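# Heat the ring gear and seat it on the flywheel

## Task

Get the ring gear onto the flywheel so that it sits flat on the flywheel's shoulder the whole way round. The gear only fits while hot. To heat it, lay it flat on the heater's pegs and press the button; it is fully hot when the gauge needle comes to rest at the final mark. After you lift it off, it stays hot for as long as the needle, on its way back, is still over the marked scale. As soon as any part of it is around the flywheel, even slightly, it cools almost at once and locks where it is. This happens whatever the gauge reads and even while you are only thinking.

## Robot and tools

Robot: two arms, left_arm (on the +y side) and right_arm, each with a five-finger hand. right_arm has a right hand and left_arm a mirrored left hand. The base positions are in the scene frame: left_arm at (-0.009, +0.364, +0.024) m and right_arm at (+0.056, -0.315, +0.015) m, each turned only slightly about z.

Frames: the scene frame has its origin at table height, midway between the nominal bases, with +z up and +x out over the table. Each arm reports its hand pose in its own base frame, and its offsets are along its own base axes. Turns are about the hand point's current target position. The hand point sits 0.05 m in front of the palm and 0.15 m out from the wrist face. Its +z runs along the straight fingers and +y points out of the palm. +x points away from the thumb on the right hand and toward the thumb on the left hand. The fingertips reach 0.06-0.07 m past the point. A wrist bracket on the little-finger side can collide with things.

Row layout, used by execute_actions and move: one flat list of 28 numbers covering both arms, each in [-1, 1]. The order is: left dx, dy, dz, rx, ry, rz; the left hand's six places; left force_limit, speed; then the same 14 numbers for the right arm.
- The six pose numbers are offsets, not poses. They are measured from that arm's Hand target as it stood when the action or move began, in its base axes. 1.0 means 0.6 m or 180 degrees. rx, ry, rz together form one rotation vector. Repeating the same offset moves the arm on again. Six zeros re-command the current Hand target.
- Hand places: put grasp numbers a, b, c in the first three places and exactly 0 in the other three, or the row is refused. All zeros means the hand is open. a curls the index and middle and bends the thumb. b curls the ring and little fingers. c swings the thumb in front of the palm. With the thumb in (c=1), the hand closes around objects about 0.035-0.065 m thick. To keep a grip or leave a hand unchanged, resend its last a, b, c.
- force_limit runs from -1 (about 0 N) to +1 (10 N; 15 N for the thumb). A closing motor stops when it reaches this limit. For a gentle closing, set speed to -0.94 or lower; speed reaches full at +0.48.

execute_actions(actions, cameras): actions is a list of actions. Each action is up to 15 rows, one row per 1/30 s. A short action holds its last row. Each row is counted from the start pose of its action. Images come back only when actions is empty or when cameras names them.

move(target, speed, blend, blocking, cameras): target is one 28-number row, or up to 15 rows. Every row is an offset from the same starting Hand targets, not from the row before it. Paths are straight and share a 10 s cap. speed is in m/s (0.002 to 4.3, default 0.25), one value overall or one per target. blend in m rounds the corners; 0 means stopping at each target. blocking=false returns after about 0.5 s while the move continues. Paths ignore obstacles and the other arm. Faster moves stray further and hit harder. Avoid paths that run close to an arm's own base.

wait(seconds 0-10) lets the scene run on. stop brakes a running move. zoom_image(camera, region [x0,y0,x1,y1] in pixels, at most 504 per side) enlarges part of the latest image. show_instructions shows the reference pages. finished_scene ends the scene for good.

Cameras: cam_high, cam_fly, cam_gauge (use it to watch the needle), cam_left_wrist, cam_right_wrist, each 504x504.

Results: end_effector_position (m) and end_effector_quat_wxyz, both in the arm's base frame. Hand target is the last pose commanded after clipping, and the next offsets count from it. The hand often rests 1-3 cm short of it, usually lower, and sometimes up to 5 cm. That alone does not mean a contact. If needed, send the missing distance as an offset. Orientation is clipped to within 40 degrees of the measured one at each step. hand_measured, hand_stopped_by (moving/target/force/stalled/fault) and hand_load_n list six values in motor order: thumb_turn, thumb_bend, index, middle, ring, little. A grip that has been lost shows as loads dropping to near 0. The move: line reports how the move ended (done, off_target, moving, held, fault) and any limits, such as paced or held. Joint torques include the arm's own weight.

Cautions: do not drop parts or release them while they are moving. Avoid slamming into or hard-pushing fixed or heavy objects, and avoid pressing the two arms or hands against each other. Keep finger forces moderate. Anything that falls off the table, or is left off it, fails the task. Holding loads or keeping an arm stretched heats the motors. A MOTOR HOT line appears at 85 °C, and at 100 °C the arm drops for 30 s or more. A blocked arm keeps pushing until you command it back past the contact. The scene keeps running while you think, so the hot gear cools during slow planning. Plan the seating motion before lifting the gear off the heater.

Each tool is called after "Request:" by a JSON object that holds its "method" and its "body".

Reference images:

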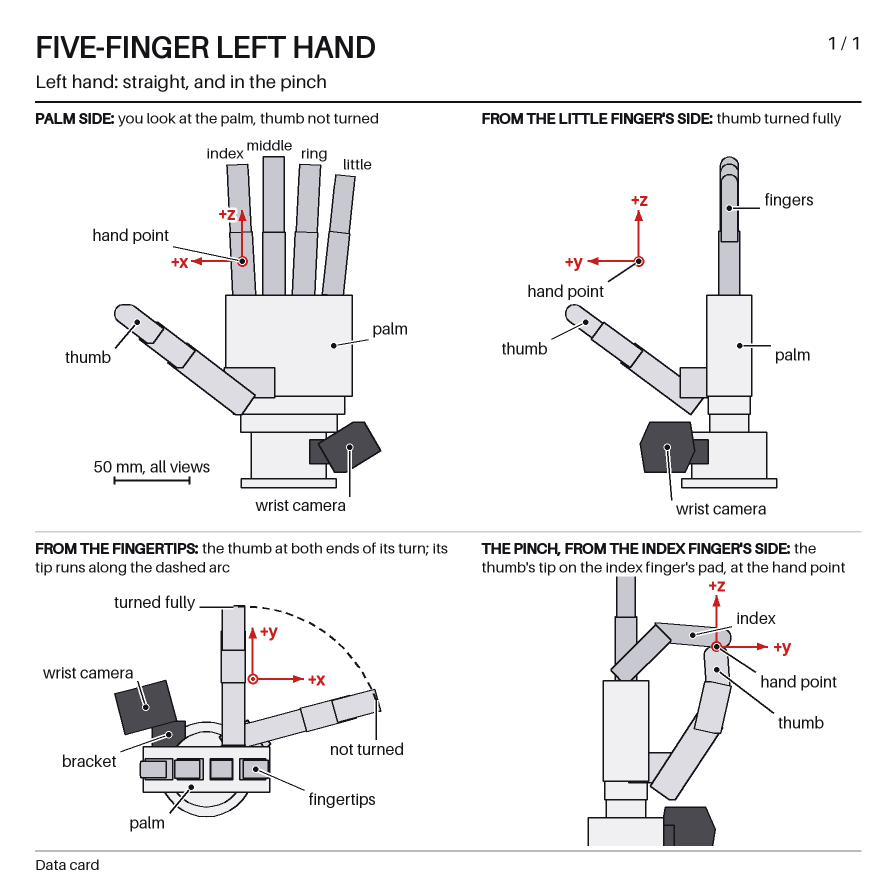

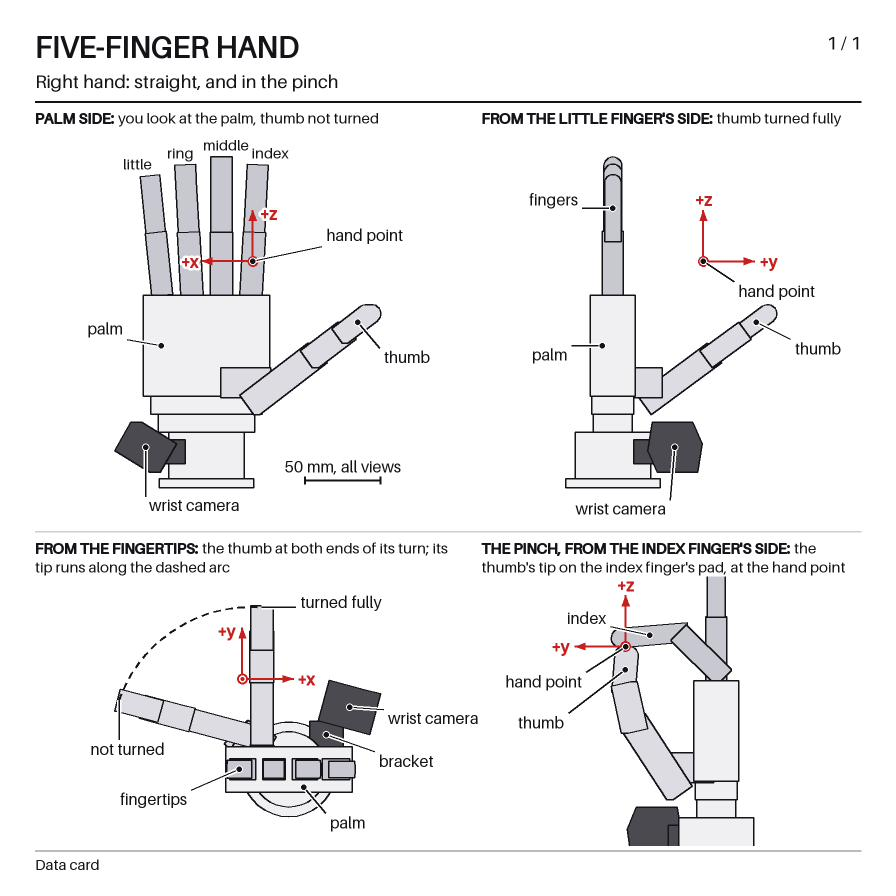

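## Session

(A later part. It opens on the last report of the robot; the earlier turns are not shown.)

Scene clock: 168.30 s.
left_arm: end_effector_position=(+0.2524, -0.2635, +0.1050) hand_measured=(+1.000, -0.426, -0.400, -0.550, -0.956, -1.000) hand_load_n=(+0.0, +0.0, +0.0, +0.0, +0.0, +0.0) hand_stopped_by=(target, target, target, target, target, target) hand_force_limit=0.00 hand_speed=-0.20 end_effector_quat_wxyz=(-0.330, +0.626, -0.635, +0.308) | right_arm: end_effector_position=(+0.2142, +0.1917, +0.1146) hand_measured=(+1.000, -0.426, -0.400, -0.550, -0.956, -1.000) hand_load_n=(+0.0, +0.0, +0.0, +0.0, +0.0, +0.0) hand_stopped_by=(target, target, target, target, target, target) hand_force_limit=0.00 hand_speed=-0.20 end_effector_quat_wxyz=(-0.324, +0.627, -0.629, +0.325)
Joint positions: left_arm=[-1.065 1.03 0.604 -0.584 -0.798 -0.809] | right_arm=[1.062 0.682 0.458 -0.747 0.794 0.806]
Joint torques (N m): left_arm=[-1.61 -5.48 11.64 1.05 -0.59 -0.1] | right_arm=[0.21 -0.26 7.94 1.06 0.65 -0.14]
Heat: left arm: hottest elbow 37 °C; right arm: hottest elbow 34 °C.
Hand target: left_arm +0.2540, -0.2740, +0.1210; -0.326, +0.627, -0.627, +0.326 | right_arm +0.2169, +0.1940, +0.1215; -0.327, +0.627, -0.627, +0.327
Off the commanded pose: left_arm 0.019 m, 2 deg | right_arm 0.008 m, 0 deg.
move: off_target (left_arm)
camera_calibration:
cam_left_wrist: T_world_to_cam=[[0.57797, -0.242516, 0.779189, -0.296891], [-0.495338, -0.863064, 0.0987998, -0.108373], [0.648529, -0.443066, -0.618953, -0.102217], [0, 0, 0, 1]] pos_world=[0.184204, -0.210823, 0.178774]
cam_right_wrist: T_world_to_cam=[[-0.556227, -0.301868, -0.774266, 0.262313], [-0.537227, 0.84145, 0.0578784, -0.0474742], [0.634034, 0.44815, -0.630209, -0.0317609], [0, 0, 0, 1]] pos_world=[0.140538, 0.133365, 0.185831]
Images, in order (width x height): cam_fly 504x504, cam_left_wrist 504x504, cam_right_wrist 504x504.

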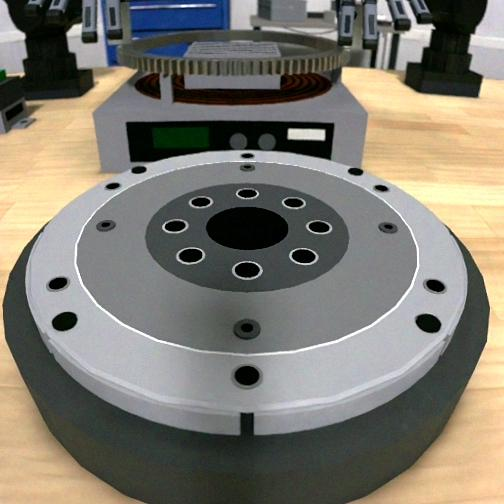

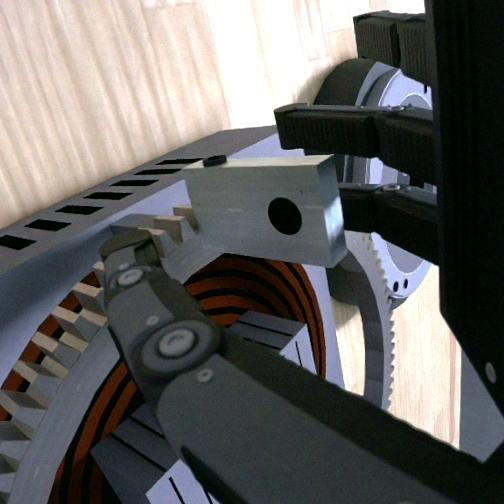

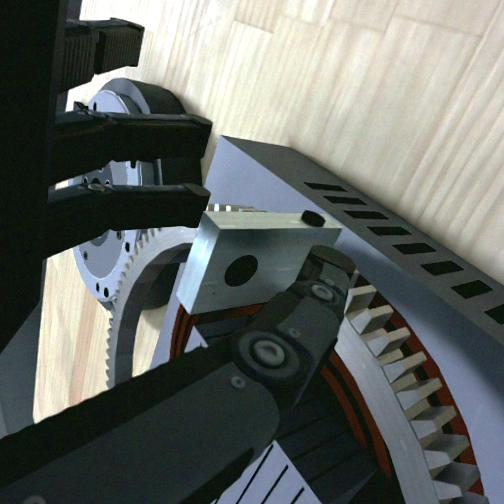

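Request:
{"method": "move", "body": {"target": [0.034,0.0115,0.01,0,0,0, 0.3,0,1,0,0,0, 0,-0.2, 0,0.005,0,0,0,0, 0.3,0,1,0,0,0, 0,-0.2], "speed": 0.05, "cameras": ["cam_left_wrist","cam_right_wrist","cam_fly"]}}

Request:
{"method": "zoom_image", "body": {"camera": "cam_fly", "region": [320, 0, 420, 100]}}

Request:
{"method": "zoom_image", "body": {"camera": "cam_left_wrist", "region": [60, 140, 340, 420]}}

Scene clock: 171.93 s.
left_arm: end_effector_position=(+0.2640, -0.2561, +0.1055) hand_measured=(+1.000, -0.426, -0.400, -0.550, -0.956, -1.000) hand_load_n=(+0.0, +0.0, +0.0, +0.0, +0.0, +0.0) hand_stopped_by=(target, target, target, target, target, target) hand_force_limit=0.00 hand_speed=-0.20 end_effector_quat_wxyz=(-0.329, +0.627, -0.638, +0.303) | right_arm: end_effector_position=(+0.2140, +0.1915, +0.1116) hand_measured=(+1.000, -0.426, -0.400, -0.550, -0.956, -1.000) hand_load_n=(+0.0, +0.0, +0.0, +0.0, +0.0, +0.0) hand_stopped_by=(target, target, target, target, target, target) hand_force_limit=0.00 hand_speed=-0.20 end_effector_quat_wxyz=(-0.319, +0.630, -0.628, +0.326)
Joint positions: left_arm=[-1.012 1.027 0.604 -0.556 -0.764 -0.751] | right_arm=[1.062 0.694 0.458 -0.747 0.794 0.806]
Joint torques (N m): left_arm=[0.44 -5.66 12.38 2.06 -0.25 0.12] | right_arm=[-0.32 0.09 8.14 1.43 0.79 0]
Heat: left arm: hottest elbow 37 °C; right arm: hottest elbow 34 °C.
Hand target: left_arm +0.2744, -0.2671, +0.1270; -0.326, +0.627, -0.627, +0.326 | right_arm +0.2169, +0.1970, +0.1215; -0.327, +0.627, -0.627, +0.327
Off the commanded pose: left_arm 0.026 m, 3 deg | right_arm 0.012 m, 1 deg.
move: off_target (left_arm, right_arm)
camera_calibration:
cam_left_wrist: T_world_to_cam=[[0.585994, -0.246829, 0.771807, -0.304684], [-0.493846, -0.863934, 0.0986601, -0.0969269], [0.642438, -0.438968, -0.628156, -0.102456], [0, 0, 0, 1]] pos_world=[0.196498, -0.203918, 0.180362]
cam_right_wrist: T_world_to_cam=[[-0.560823, -0.310149, -0.767649, 0.261633], [-0.536915, 0.842029, 0.0520553, -0.0466811], [0.630238, 0.441357, -0.638752, -0.0304413], [0, 0, 0, 1]] pos_world=[0.140851, 0.133887, 0.183828]
Images, in order (width x height): cam_fly 504x504, cam_left_wrist 504x504, cam_right_wrist 504x504.

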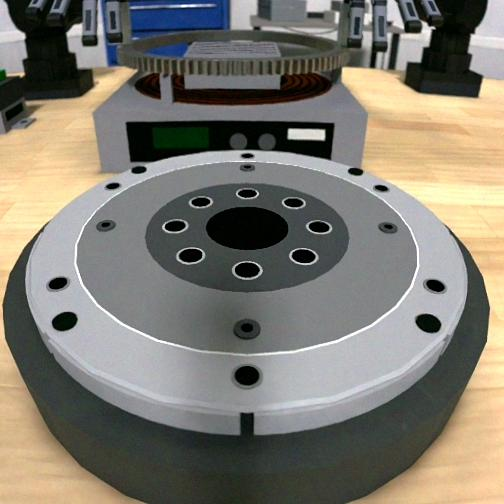

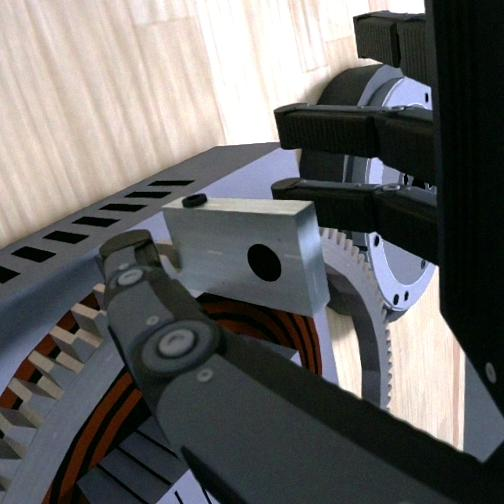

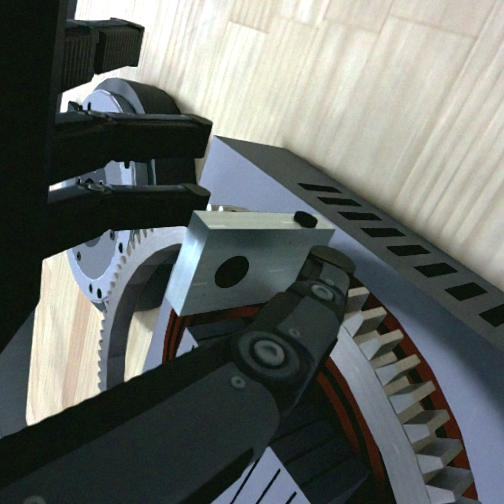

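Scaled by 5.040 from the camera's 504x504 image, which has a finer 720x720 frame.

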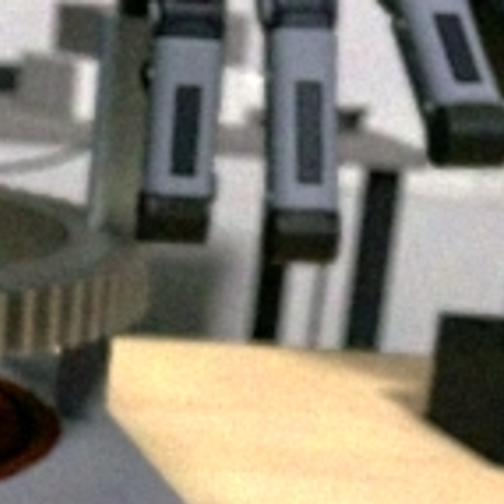

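Scaled by 1.800 from the camera's 504x504 image, which has a finer 720x720 frame.

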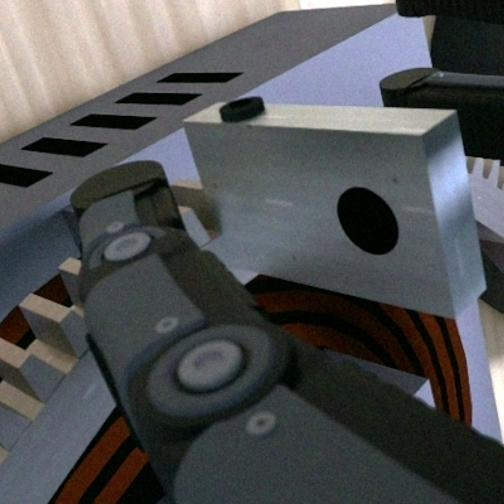

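Request:
{"method": "move", "body": {"target": [[0.0027,0.0018,0.06,0,0,0, 0.3,0,1,0,0,0, 0,-0.2, 0,-0.0033,0.064,0,0,0, 0.3,0,1,0,0,0, 0,-0.2],[0.0027,0.0018,-0.0183,0,0,0, 0.3,0,1,0,0,0, 0,-0.2, 0,-0.0033,-0.0042,0,0,0, 0.3,0,1,0,0,0, 0,-0.2]], "speed": 0.06, "cameras": ["cam_left_wrist","cam_right_wrist","cam_fly"]}}

Request:
{"method": "zoom_image", "body": {"camera": "cam_fly", "region": [60, 0, 160, 100]}}

Request:
{"method": "zoom_image", "body": {"camera": "cam_fly", "region": [320, 0, 420, 100]}}

Scene clock: 176.80 s.
left_arm: end_effector_position=(+0.2687, -0.2649, +0.1118) hand_measured=(+1.000, -0.426, -0.400, -0.550, -0.956, -1.000) hand_load_n=(+0.0, +0.0, +0.0, +0.0, +0.0, +0.0) hand_stopped_by=(target, target, target, target, target, target) hand_force_limit=0.00 hand_speed=-0.20 end_effector_quat_wxyz=(-0.324, +0.627, -0.632, +0.322) | right_arm: end_effector_position=(+0.2139, +0.1913, +0.1150) hand_measured=(+1.000, -0.426, -0.400, -0.550, -0.956, -1.000) hand_load_n=(+0.0, +0.0, +0.0, +0.0, +0.0, -0.5) hand_stopped_by=(target, target, target, target, target, target) hand_force_limit=0.00 hand_speed=-0.20 end_effector_quat_wxyz=(-0.319, +0.630, -0.628, +0.326)
Joint positions: left_arm=[-1.012 1.026 0.605 -0.513 -0.759 -0.742] | right_arm=[1.062 0.69 0.466 -0.759 0.794 0.806]
Joint torques (N m): left_arm=[0.44 -4.19 10.29 2.13 -0.26 0.12] | right_arm=[-0.15 -1.67 6.89 2.21 0.72 -0.14]
Heat: left arm: hottest elbow 37 °C; right arm: hottest elbow 34 °C.
Hand target: left_arm +0.2761, -0.2660, +0.1160; -0.326, +0.627, -0.627, +0.326 | right_arm +0.2169, +0.1950, +0.1190; -0.327, +0.627, -0.627, +0.327
Off the commanded pose: left_arm 0.009 m, 1 deg | right_arm 0.006 m, 1 deg.
move: done
camera_calibration:
cam_left_wrist: T_world_to_cam=[[0.56764, -0.225151, 0.791891, -0.30602], [-0.502995, -0.856322, 0.117085, -0.100345], [0.651752, -0.46478, -0.599332, -0.117947], [0, 0, 0, 1]] pos_world=[0.200108, -0.209647, 0.183394]
cam_right_wrist: T_world_to_cam=[[-0.560823, -0.310149, -0.767649, 0.264068], [-0.536915, 0.842029, 0.0520553, -0.0467971], [0.630238, 0.441357, -0.638752, -0.0280552], [0, 0, 0, 1]] pos_world=[0.140651, 0.133687, 0.187228]
Images, in order (width x height): cam_fly 504x504, cam_left_wrist 504x504, cam_right_wrist 504x504.

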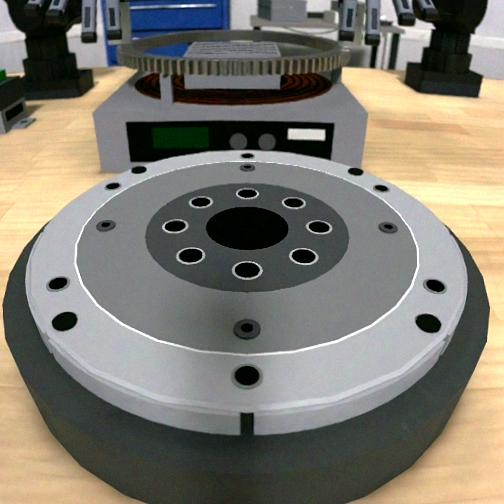

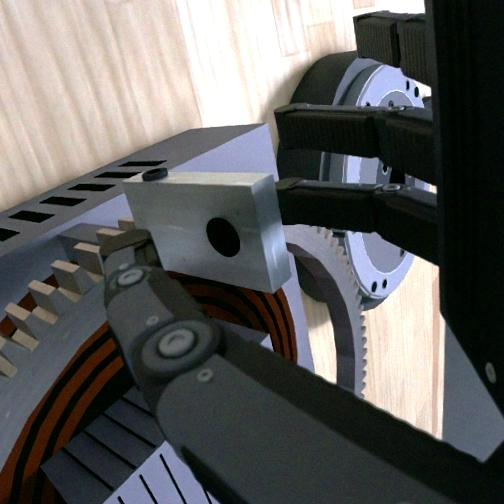

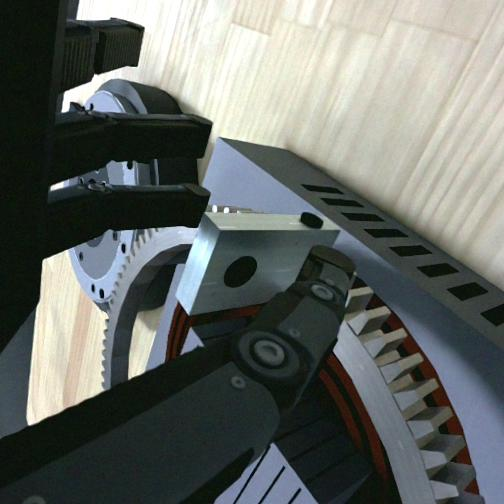

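Scaled by 5.040 from the camera's 504x504 image, which has a finer 720x720 frame.

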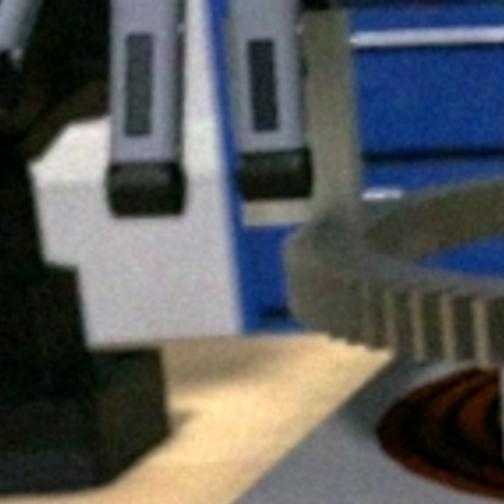

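Scaled by 5.040 from the camera's 504x504 image, which has a finer 720x720 frame.

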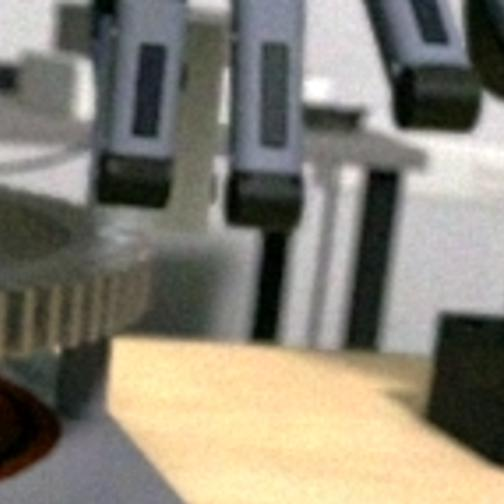

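Request:
{"method": "move", "body": {"target": [0,0,0,0,0,0, 0.8,0,1,0,0,0, 0.0,-0.85, 0,0,0,0,0,0, 0.8,0,1,0,0,0, 0.0,-0.85], "cameras": ["cam_left_wrist","cam_right_wrist","cam_fly"]}}

Request:
{"method": "zoom_image", "body": {"camera": "cam_fly", "region": [60, 0, 160, 100]}}

Request:
{"method": "zoom_image", "body": {"camera": "cam_fly", "region": [320, 0, 420, 100]}}

Scene clock: 180.07 s.
left_arm: end_effector_position=(+0.2674, -0.2653, +0.1106) hand_measured=(+1.000, -0.146, +0.126, +0.072, -0.880, -1.000) hand_load_n=(+0.5, +9.0, +7.0, +7.5, +0.0, +0.0) hand_stopped_by=(target, force, force, force, target, target) hand_force_limit=0.00 hand_speed=-0.85 end_effector_quat_wxyz=(-0.322, +0.625, -0.634, +0.321) | right_arm: end_effector_position=(+0.2122, +0.1911, +0.1121) hand_measured=(+1.000, -0.160, +0.110, +0.088, -0.880, -1.000) hand_load_n=(+1.0, +8.5, +5.0, +5.5, +0.0, +0.0) hand_stopped_by=(target, force, force, force, target, target) hand_force_limit=0.00 hand_speed=-0.85 end_effector_quat_wxyz=(-0.317, +0.633, -0.627, +0.325)
Joint positions: left_arm=[-1.013 1.026 0.604 -0.513 -0.755 -0.739] | right_arm=[1.065 0.691 0.461 -0.759 0.791 0.806]
Joint torques (N m): left_arm=[0.44 -4.37 10.39 2.13 -0.42 0.11] | right_arm=[-0.38 -1.38 7.32 2.32 0.8 -0.11]
Heat: left arm: hottest elbow 37 °C; right arm: hottest elbow 34 °C.
Hand target: left_arm +0.2761, -0.2660, +0.1160; -0.326, +0.627, -0.627, +0.326 | right_arm +0.2169, +0.1950, +0.1190; -0.327, +0.627, -0.627, +0.327
Off the commanded pose: left_arm 0.010 m, 1 deg | right_arm 0.009 m, 1 deg.
move: done
camera_calibration:
cam_left_wrist: T_world_to_cam=[[0.569338, -0.230091, 0.789248, -0.305899], [-0.507794, -0.853427, 0.117505, -0.0992074], [0.646528, -0.467675, -0.602728, -0.116964], [0, 0, 0, 1]] pos_world=[0.199404, -0.209752, 0.182589]
cam_right_wrist: T_world_to_cam=[[-0.563386, -0.315903, -0.763415, 0.261997], [-0.540591, 0.839709, 0.0514728, -0.0460289], [0.624786, 0.441694, -0.643855, -0.0271022], [0, 0, 0, 1]] pos_world=[0.139656, 0.133387, 0.184932]
Images, in order (width x height): cam_fly 504x504, cam_left_wrist 504x504, cam_right_wrist 504x504.

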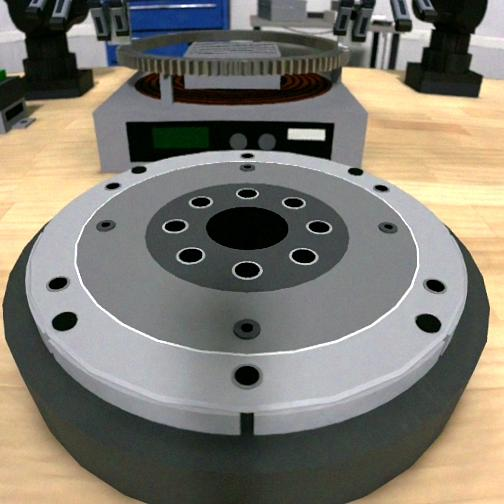

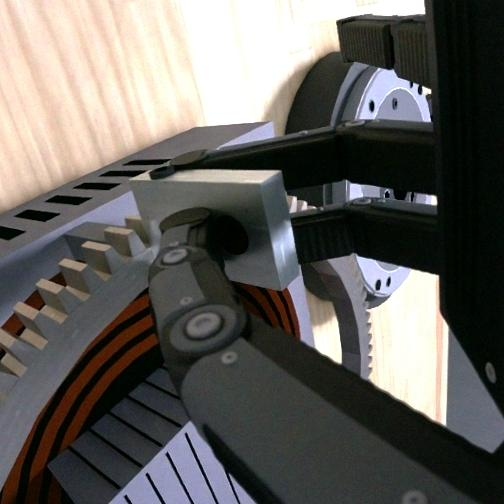

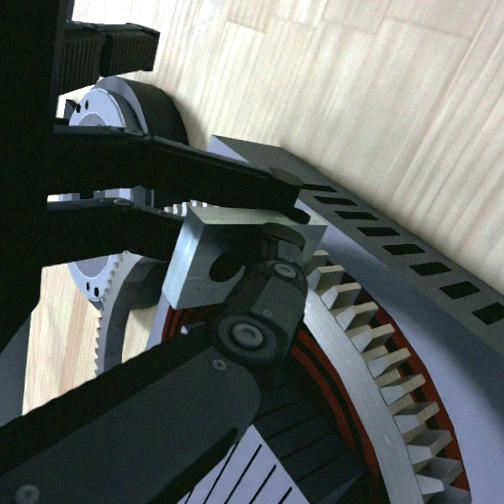

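Scaled by 5.040 from the camera's 504x504 image, which has a finer 720x720 frame.

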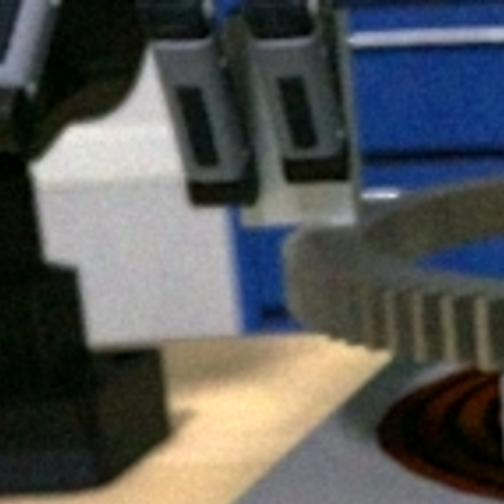

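Scaled by 5.040 from the camera's 504x504 image, which has a finer 720x720 frame.

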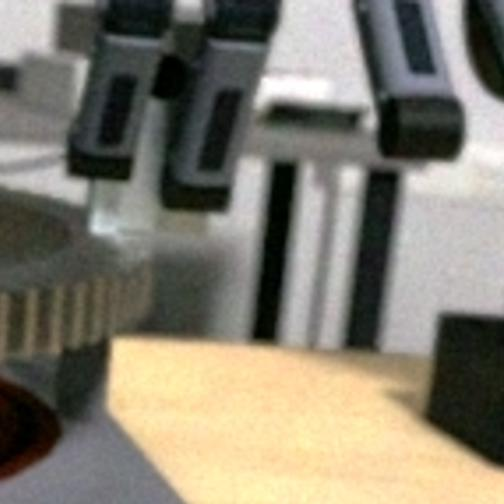

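Request:
{"method": "move", "body": {"target": [[0,0,0,0,0,0, 0.9,0,1,0,0,0, 0.3,-0.85, 0,0,0,0,0,0, 0.9,0,1,0,0,0, 0.3,-0.85],[0,0,0.1,0,0,0, 0.9,0,1,0,0,0, 0.3,-0.85, 0,0,0.1,0,0,0, 0.9,0,1,0,0,0, 0.3,-0.85]], "speed": 0.08, "cameras": ["all"]}}

Scene clock: 186.67 s.
left_arm: end_effector_position=(+0.2559, -0.2541, +0.1263) hand_measured=(+1.000, -0.146, +0.126, +0.072, -0.866, -1.000) hand_load_n=(+3.0, +13.5, +10.0, +3.0, +0.0, +0.0) hand_stopped_by=(target, force, force, force, target, target) hand_force_limit=0.30 hand_speed=-0.85 end_effector_quat_wxyz=(-0.320, +0.623, -0.654, +0.287) | right_arm: end_effector_position=(+0.2028, +0.1832, +0.1308) hand_measured=(+1.000, -0.160, +0.120, +0.098, -0.866, -1.000) hand_load_n=(+2.0, +9.0, +9.5, +0.0, +0.0, +0.0) hand_stopped_by=(target, force, force, force, target, target) hand_force_limit=0.30 hand_speed=-0.85 end_effector_quat_wxyz=(-0.288, +0.650, -0.625, +0.324)
Joint positions: left_arm=[-1.013 0.995 0.662 -0.684 -0.735 -0.746] | right_arm=[1.069 0.682 0.533 -0.913 0.774 0.819]
Joint torques (N m): left_arm=[0.44 -7 16.43 1.02 -1.18 0.16] | right_arm=[-0.09 -3.84 12.48 0.85 1.55 -0.19]
Heat: left arm: hottest elbow 37 °C; right arm: hottest elbow 35 °C.
Hand target: left_arm +0.2761, -0.2660, +0.1760; -0.326, +0.627, -0.627, +0.326 | right_arm +0.2169, +0.1950, +0.1790; -0.327, +0.627, -0.627, +0.327
Off the commanded pose: left_arm 0.055 m, 6 deg | right_arm 0.052 m, 5 deg.
move: off_target (left_arm, right_arm)
camera_calibration:
cam_left_wrist: T_world_to_cam=[[0.611326, -0.275445, 0.741896, -0.325447], [-0.507129, -0.856043, 0.100052, -0.0959592], [0.607536, -0.437402, -0.663008, -0.0695825], [0, 0, 0, 1]] pos_world=[0.192564, -0.202224, 0.204915]
cam_right_wrist: T_world_to_cam=[[-0.596421, -0.353884, -0.72045, 0.276552], [-0.543507, 0.838542, 0.0380485, -0.0428828], [0.590663, 0.414263, -0.692462, 0.0126741], [0, 0, 0, 1]] pos_world=[0.134148, 0.128576, 0.20965]

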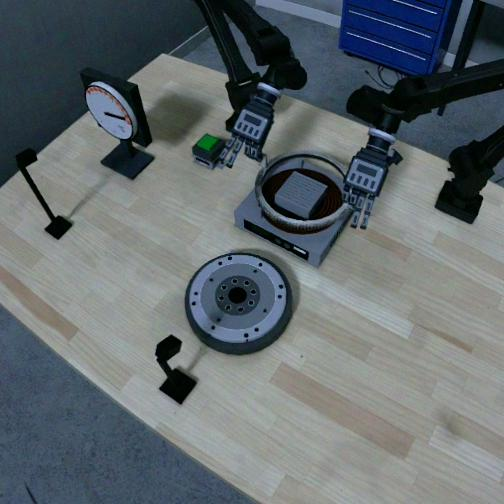

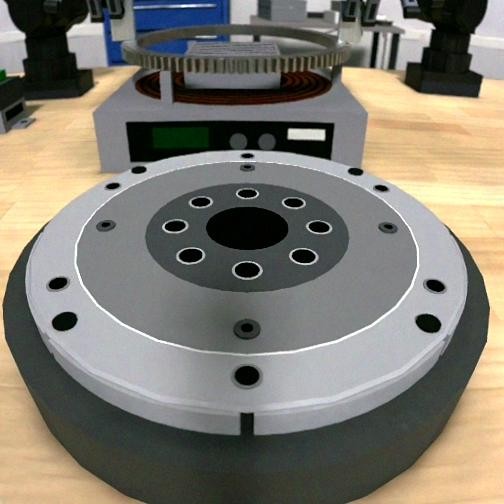

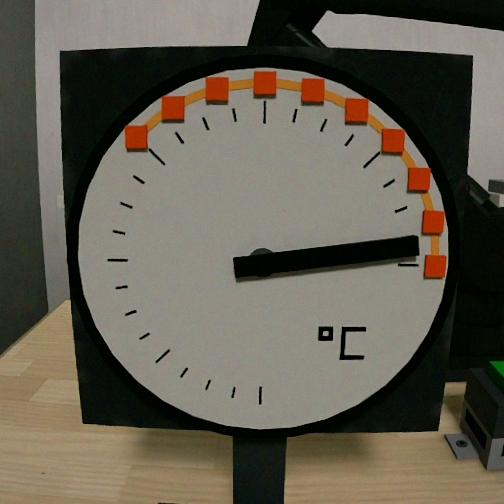

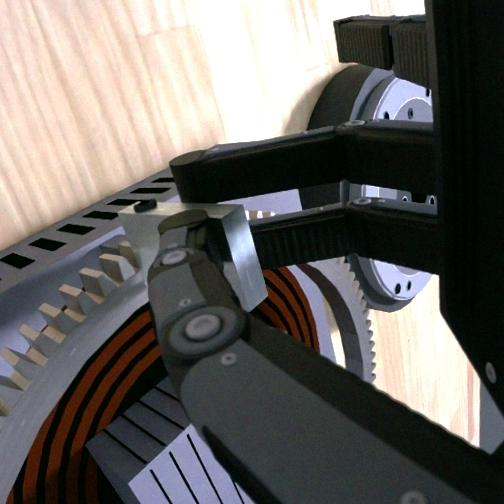

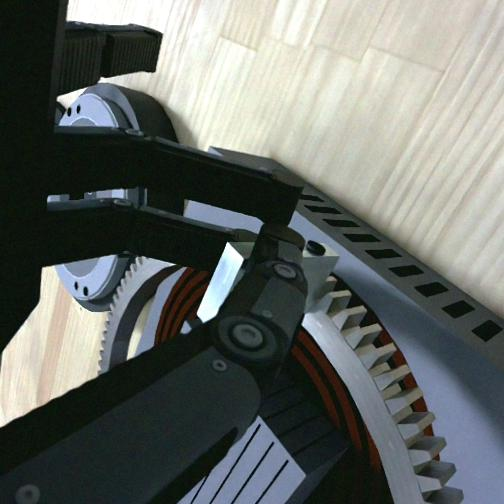

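Request:
{"method": "zoom_image", "body": {"camera": "cam_fly", "region": [60, 0, 410, 120]}}

Request:
{"method": "zoom_image", "body": {"camera": "cam_right_wrist", "region": [140, 140, 420, 420]}}

Request:
{"method": "zoom_image", "body": {"camera": "cam_left_wrist", "region": [60, 140, 340, 420]}}

Scaled by 1.440 from the camera's 504x504 image, which has a finer 720x720 frame.

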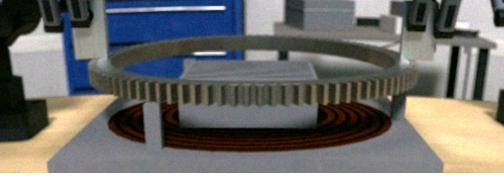

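Scaled by 1.800 from the camera's 504x504 image, which has a finer 720x720 frame.

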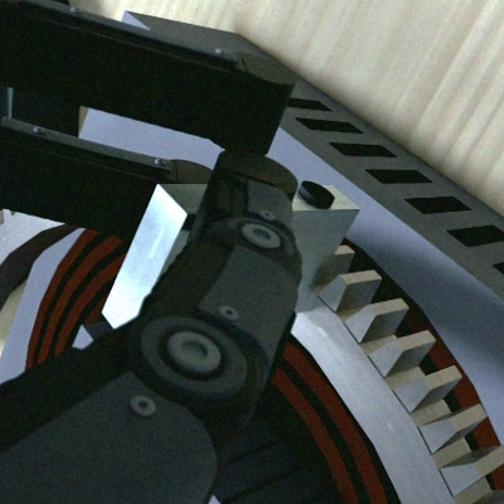

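Scaled by 1.800 from the camera's 504x504 image, which has a finer 720x720 frame.

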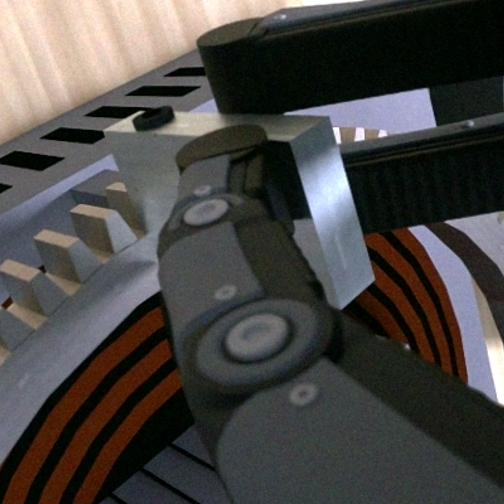

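Request:
{"method": "move", "body": {"target": [0,0,-0.08,0,0,0, 0.9,0,1,0,0,0, 0.3,-0.85, 0,0,-0.08,0,0,0, 0.9,0,1,0,0,0, 0.3,-0.85], "speed": 0.05, "cameras": ["cam_fly","cam_gauge","cam_left_wrist","cam_right_wrist"]}}

Scene clock: 192.97 s.
left_arm: end_effector_position=(+0.2675, -0.2541, +0.1225) hand_measured=(+1.000, -0.146, +0.126, +0.072, -0.866, -1.000) hand_load_n=(+0.5, +10.0, +7.5, +2.5, +0.0, +0.0) hand_stopped_by=(target, force, force, force, target, target) hand_force_limit=0.30 hand_speed=-0.85 end_effector_quat_wxyz=(-0.335, +0.619, -0.640, +0.308) | right_arm: end_effector_position=(+0.2135, +0.1845, +0.1272) hand_measured=(+1.000, -0.160, +0.120, +0.098, -0.866, -1.000) hand_load_n=(-1.0, +6.5, +6.0, +0.0, +0.0, +0.0) hand_stopped_by=(target, force, force, force, target, target) hand_force_limit=0.30 hand_speed=-0.85 end_effector_quat_wxyz=(-0.311, +0.633, -0.623, +0.337)
Joint positions: left_arm=[-1.004 0.997 0.625 -0.579 -0.767 -0.713] | right_arm=[1.062 0.673 0.495 -0.819 0.809 0.794]
Joint torques (N m): left_arm=[0.38 -3.14 10.85 3.17 -0.13 -0.07] | right_arm=[-1.03 -0.85 6.94 2.93 0.37 -0.06]
Heat: left arm: hottest elbow 38 °C; right arm: hottest elbow 36 °C.
Hand target: left_arm +0.2761, -0.2660, +0.1280; -0.326, +0.627, -0.627, +0.326 | right_arm +0.2169, +0.1950, +0.1310; -0.327, +0.627, -0.627, +0.327
Off the commanded pose: left_arm 0.016 m, 3 deg | right_arm 0.012 m, 2 deg.
move: off_target (left_arm, right_arm)
camera_calibration:
cam_left_wrist: T_world_to_cam=[[0.569654, -0.260332, 0.779565, -0.319299], [-0.506769, -0.858001, 0.0837877, -0.0883291], [0.647055, -0.442789, -0.620692, -0.096246], [0, 0, 0, 1]] pos_world=[0.199404, -0.201527, 0.196576]
cam_right_wrist: T_world_to_cam=[[-0.557993, -0.331114, -0.760926, 0.273596], [-0.536041, 0.843794, 0.0259093, -0.0390774], [0.633486, 0.422344, -0.648322, -0.0129859], [0, 0, 0, 1]] pos_world=[0.139944, 0.129049, 0.20078]
Images, in order (width x height): cam_fly 504x504, cam_gauge 504x504, cam_left_wrist 504x504, cam_right_wrist 504x504.

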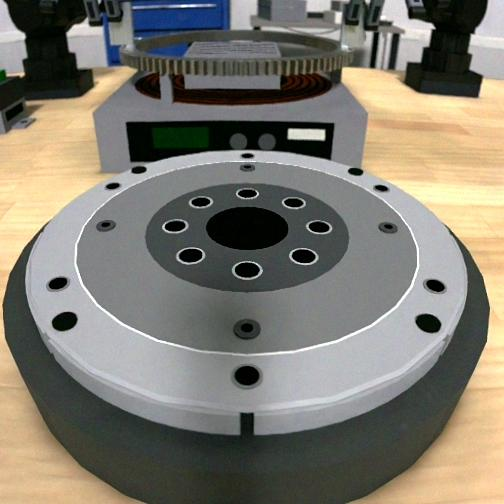

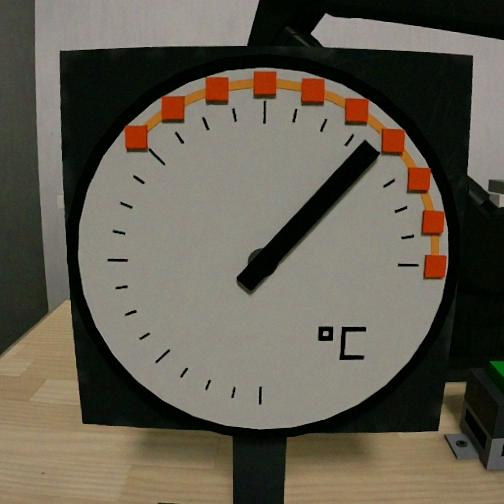

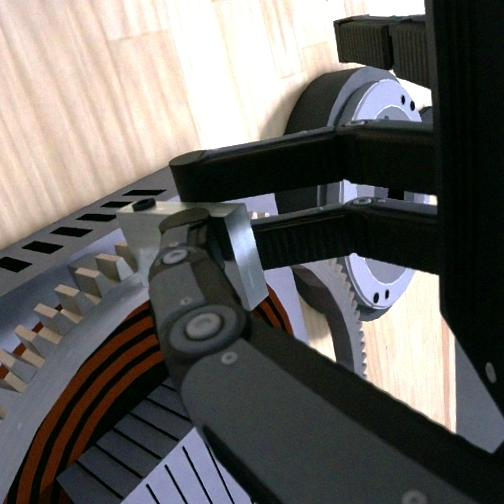

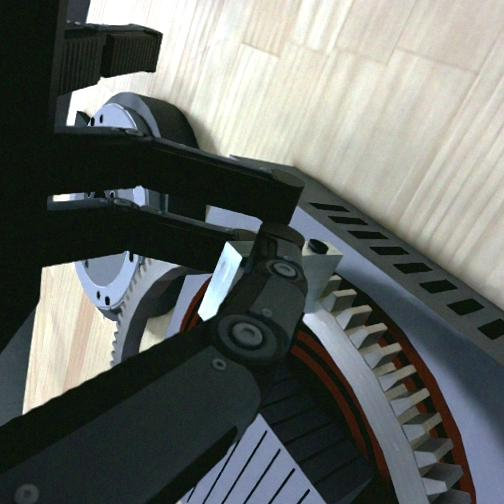

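Request:
{"method": "move", "body": {"target": [0,0,0,0,0,0, 0.3,0,1,0,0,0, 0.3,-0.6, 0,0,0,0,0,0, 0.3,0,1,0,0,0, 0.3,-0.6], "cameras": ["cam_fly","cam_high","cam_left_wrist","cam_right_wrist"]}}

Request:
{"method": "zoom_image", "body": {"camera": "cam_fly", "region": [60, 0, 410, 120]}}

Request:
{"method": "zoom_image", "body": {"camera": "cam_fly", "region": [60, 0, 160, 100]}}

Request:
{"method": "zoom_image", "body": {"camera": "cam_fly", "region": [320, 0, 420, 100]}}

Request:
{"method": "zoom_image", "body": {"camera": "cam_high", "region": [225, 130, 375, 280]}}

Scene clock: 197.70 s.
left_arm: end_effector_position=(+0.2691, -0.2611, +0.1218) hand_measured=(+1.000, -0.426, -0.400, -0.550, -0.956, -1.000) hand_load_n=(+0.0, +0.0, +0.0, +0.0, +0.0, +0.0) hand_stopped_by=(target, target, target, target, target, target) hand_force_limit=0.30 hand_speed=-0.60 end_effector_quat_wxyz=(-0.328, +0.622, -0.637, +0.317) | right_arm: end_effector_position=(+0.2140, +0.1912, +0.1265) hand_measured=(+1.000, -0.426, -0.400, -0.550, -0.956, -1.000) hand_load_n=(+0.0, +0.0, +0.0, +0.0, +0.0, +0.0) hand_stopped_by=(target, target, target, target, target, target) hand_force_limit=0.30 hand_speed=-0.60 end_effector_quat_wxyz=(-0.317, +0.633, -0.625, +0.329)
Joint positions: left_arm=[-1.006 1.007 0.625 -0.553 -0.758 -0.72] | right_arm=[1.065 0.684 0.495 -0.798 0.798 0.8]
Joint torques (N m): left_arm=[0.38 -4.01 10.85 2.11 -0.25 -0.08] | right_arm=[0.21 -1.08 7.04 2.14 0.48 -0.06]
Heat: left arm: hottest elbow 38 °C; right arm: hottest elbow 36 °C.
Hand target: left_arm +0.2761, -0.2660, +0.1280; -0.326, +0.627, -0.627, +0.326 | right_arm +0.2169, +0.1950, +0.1310; -0.327, +0.627, -0.627, +0.327
Off the commanded pose: left_arm 0.011 m, 2 deg | right_arm 0.007 m, 1 deg.
move: off_target (left_arm)
camera_calibration:
cam_left_wrist: T_world_to_cam=[[0.567398, -0.243588, 0.78659, -0.31739], [-0.50907, -0.854592, 0.102565, -0.0943037], [0.64723, -0.458625, -0.608898, -0.106492], [0, 0, 0, 1]] pos_world=[0.201004, -0.206744, 0.194486]
cam_right_wrist: T_world_to_cam=[[-0.5582, -0.319752, -0.765618, 0.273908], [-0.540416, 0.840295, 0.0430682, -0.0450619], [0.629574, 0.437793, -0.641852, -0.0195347], [0, 0, 0, 1]] pos_world=[0.140842, 0.134, 0.199111]
Images, in order (width x height): cam_high 504x504, cam_fly 504x504, cam_left_wrist 504x504, cam_right_wrist 504x504.

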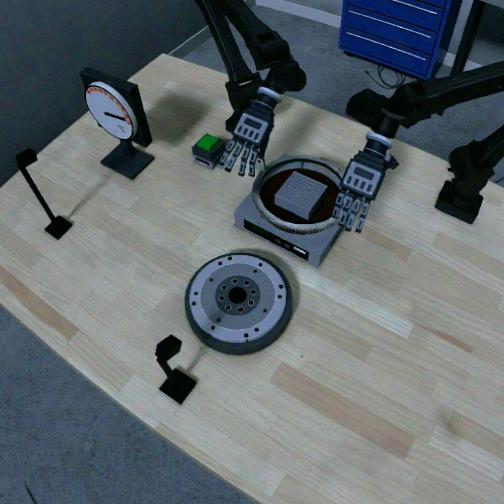

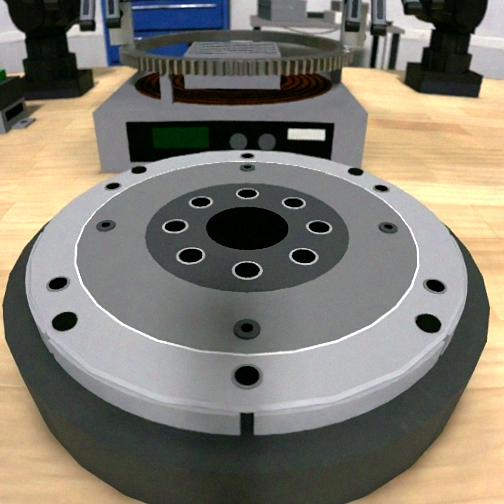

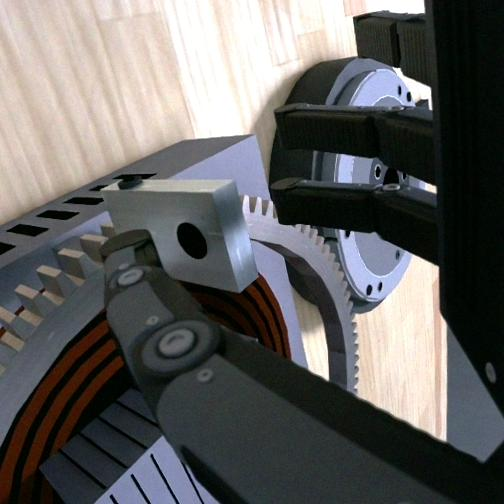

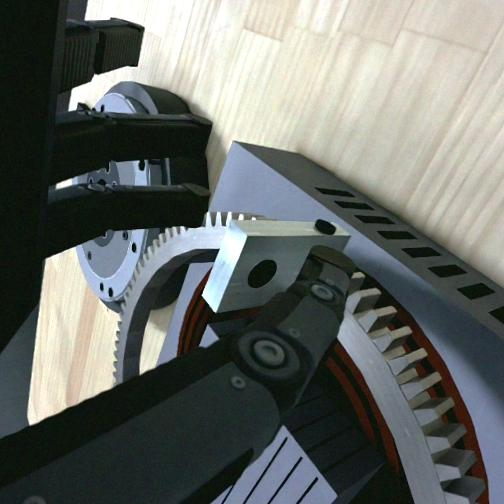

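Scaled by 1.440 from the camera's 504x504 image, which has a finer 720x720 frame.

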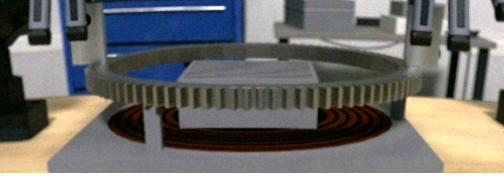

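Scaled by 5.040 from the camera's 504x504 image, which has a finer 720x720 frame.

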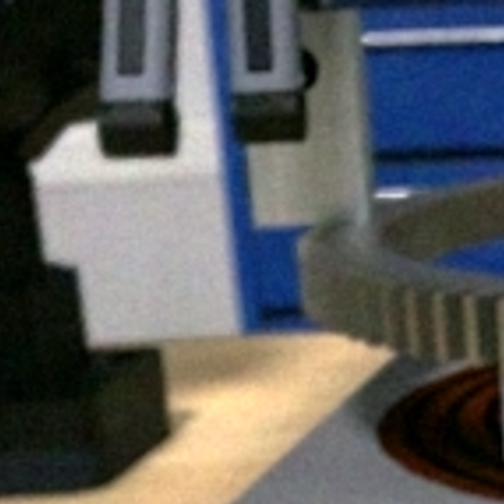

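Scaled by 5.040 from the camera's 504x504 image, which has a finer 720x720 frame.

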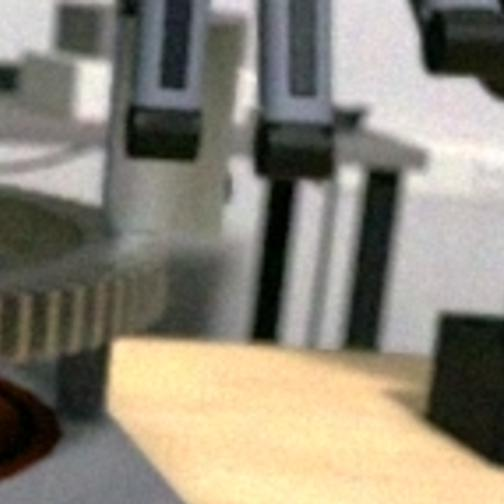

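Scaled by 3.360 from the camera's 504x504 image, which has a finer 720x720 frame.

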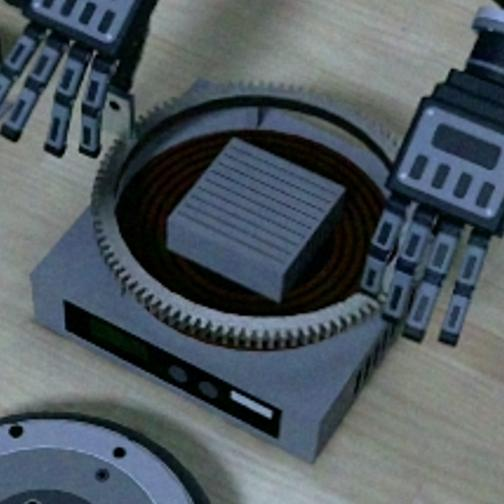

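Request:
{"method": "move", "body": {"target": [[0,0,0.0617,0,0,0, 0.3,0,1,0,0,0, 0.3,-0.6, 0,0,0.0567,0,0,0, 0.3,0,1,0,0,0, 0.3,-0.6],[-0.0503,-0.0307,0.0617,0,0,0, 0.3,0,1,0,0,0, 0.3,-0.6, -0.0415,0.04,0.0567,0,0,0, 0.3,0,1,0,0,0, 0.3,-0.6],[-0.0028,0.0003,0.0617,0,0,0, 0.3,0,1,0,0,0, 0.3,-0.6, 0.0015,0.0157,0.0567,0,0,0, 0.3,0,1,0,0,0, 0.3,-0.6],[-0.0028,0.0003,-0.02,0,0,0, 0.3,0,1,0,0,0, 0.3,-0.6, 0.0015,0.0157,-0.0192,0,0,0, 0.3,0,1,0,0,0, 0.3,-0.6]], "speed": 0.08, "cameras": ["cam_fly","cam_left_wrist","cam_right_wrist"]}}

Request:
{"method": "zoom_image", "body": {"camera": "cam_fly", "region": [60, 0, 160, 100]}}

Request:
{"method": "zoom_image", "body": {"camera": "cam_fly", "region": [320, 0, 420, 100]}}

Scene clock: 208.47 s.
left_arm: end_effector_position=(+0.2694, -0.2625, +0.1112) hand_measured=(+1.000, -0.426, -0.400, -0.550, -0.956, -1.000) hand_load_n=(+0.0, +0.0, +0.0, +0.0, +0.0, -0.5) hand_stopped_by=(target, target, target, target, target, target) hand_force_limit=0.30 hand_speed=-0.60 end_effector_quat_wxyz=(-0.325, +0.630, -0.629, +0.320) | right_arm: end_effector_position=(+0.2155, +0.2011, +0.1162) hand_measured=(+1.000, -0.426, -0.400, -0.550, -0.956, -1.000) hand_load_n=(+0.0, +0.0, +0.0, +0.0, +0.0, +0.0) hand_stopped_by=(target, target, target, target, target, target) hand_force_limit=0.30 hand_speed=-0.60 end_effector_quat_wxyz=(-0.321, +0.626, -0.631, +0.327)
Joint positions: left_arm=[-1.007 1.024 0.604 -0.518 -0.761 -0.748] | right_arm=[1.083 0.73 0.483 -0.753 0.811 0.842]
Joint torques (N m): left_arm=[0.21 -4.19 10.35 2.13 -0.26 0.12] | right_arm=[-1.08 -0.91 6.98 2.28 0.49 -0.21]
Heat: left arm: hottest elbow 39 °C; right arm: hottest elbow 36 °C.
Hand target: left_arm +0.2744, -0.2658, +0.1160; -0.326, +0.627, -0.627, +0.326 | right_arm +0.2178, +0.2044, +0.1194; -0.327, +0.627, -0.627, +0.327
Off the commanded pose: left_arm 0.008 m, 1 deg | right_arm 0.005 m, 1 deg.
move: done
camera_calibration:
cam_left_wrist: T_world_to_cam=[[0.570728, -0.219715, 0.791198, -0.304749], [-0.495076, -0.860788, 0.118081, -0.101283], [0.65511, -0.459096, -0.600052, -0.116963], [0, 0, 0, 1]] pos_world=[0.20041, -0.207838, 0.182893]
cam_right_wrist: T_world_to_cam=[[-0.559778, -0.300041, -0.772414, 0.267269], [-0.530151, 0.846081, 0.0555508, -0.056924], [0.636858, 0.440592, -0.632685, -0.0345756], [0, 0, 0, 1]] pos_world=[0.141453, 0.143588, 0.187729]
Images, in order (width x height): cam_fly 504x504, cam_left_wrist 504x504, cam_right_wrist 504x504.

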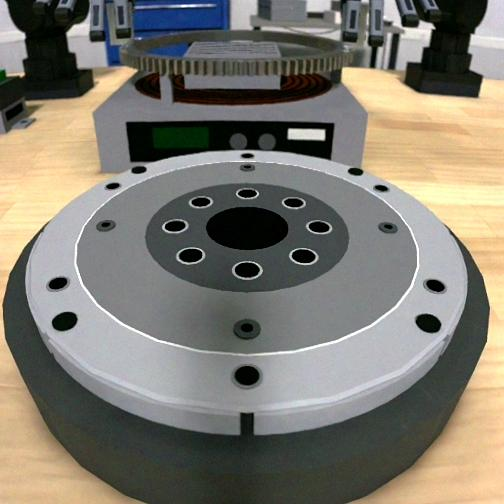

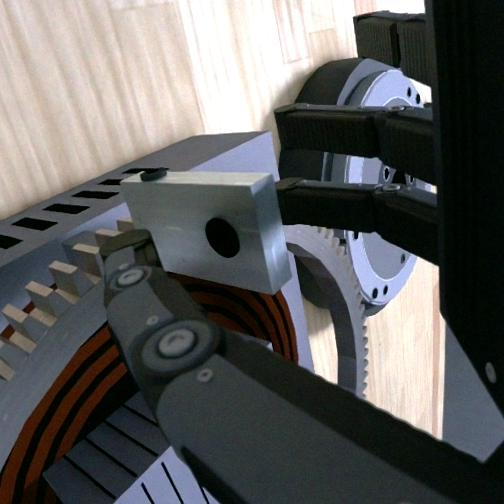

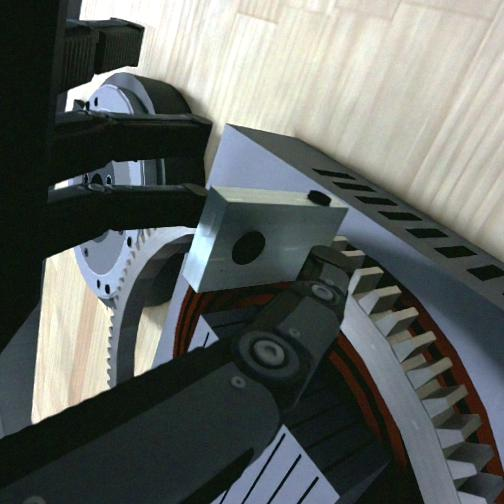

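Scaled by 5.040 from the camera's 504x504 image, which has a finer 720x720 frame.

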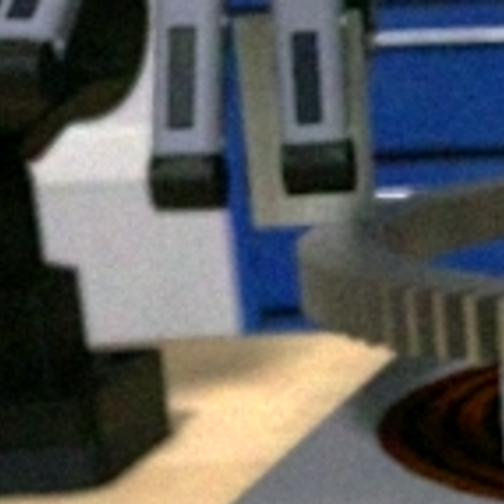

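Scaled by 5.040 from the camera's 504x504 image, which has a finer 720x720 frame.

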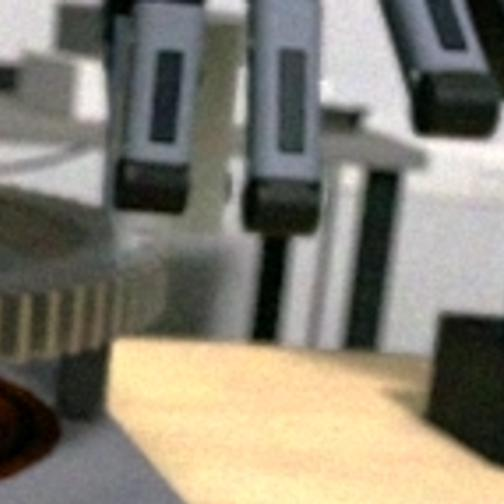

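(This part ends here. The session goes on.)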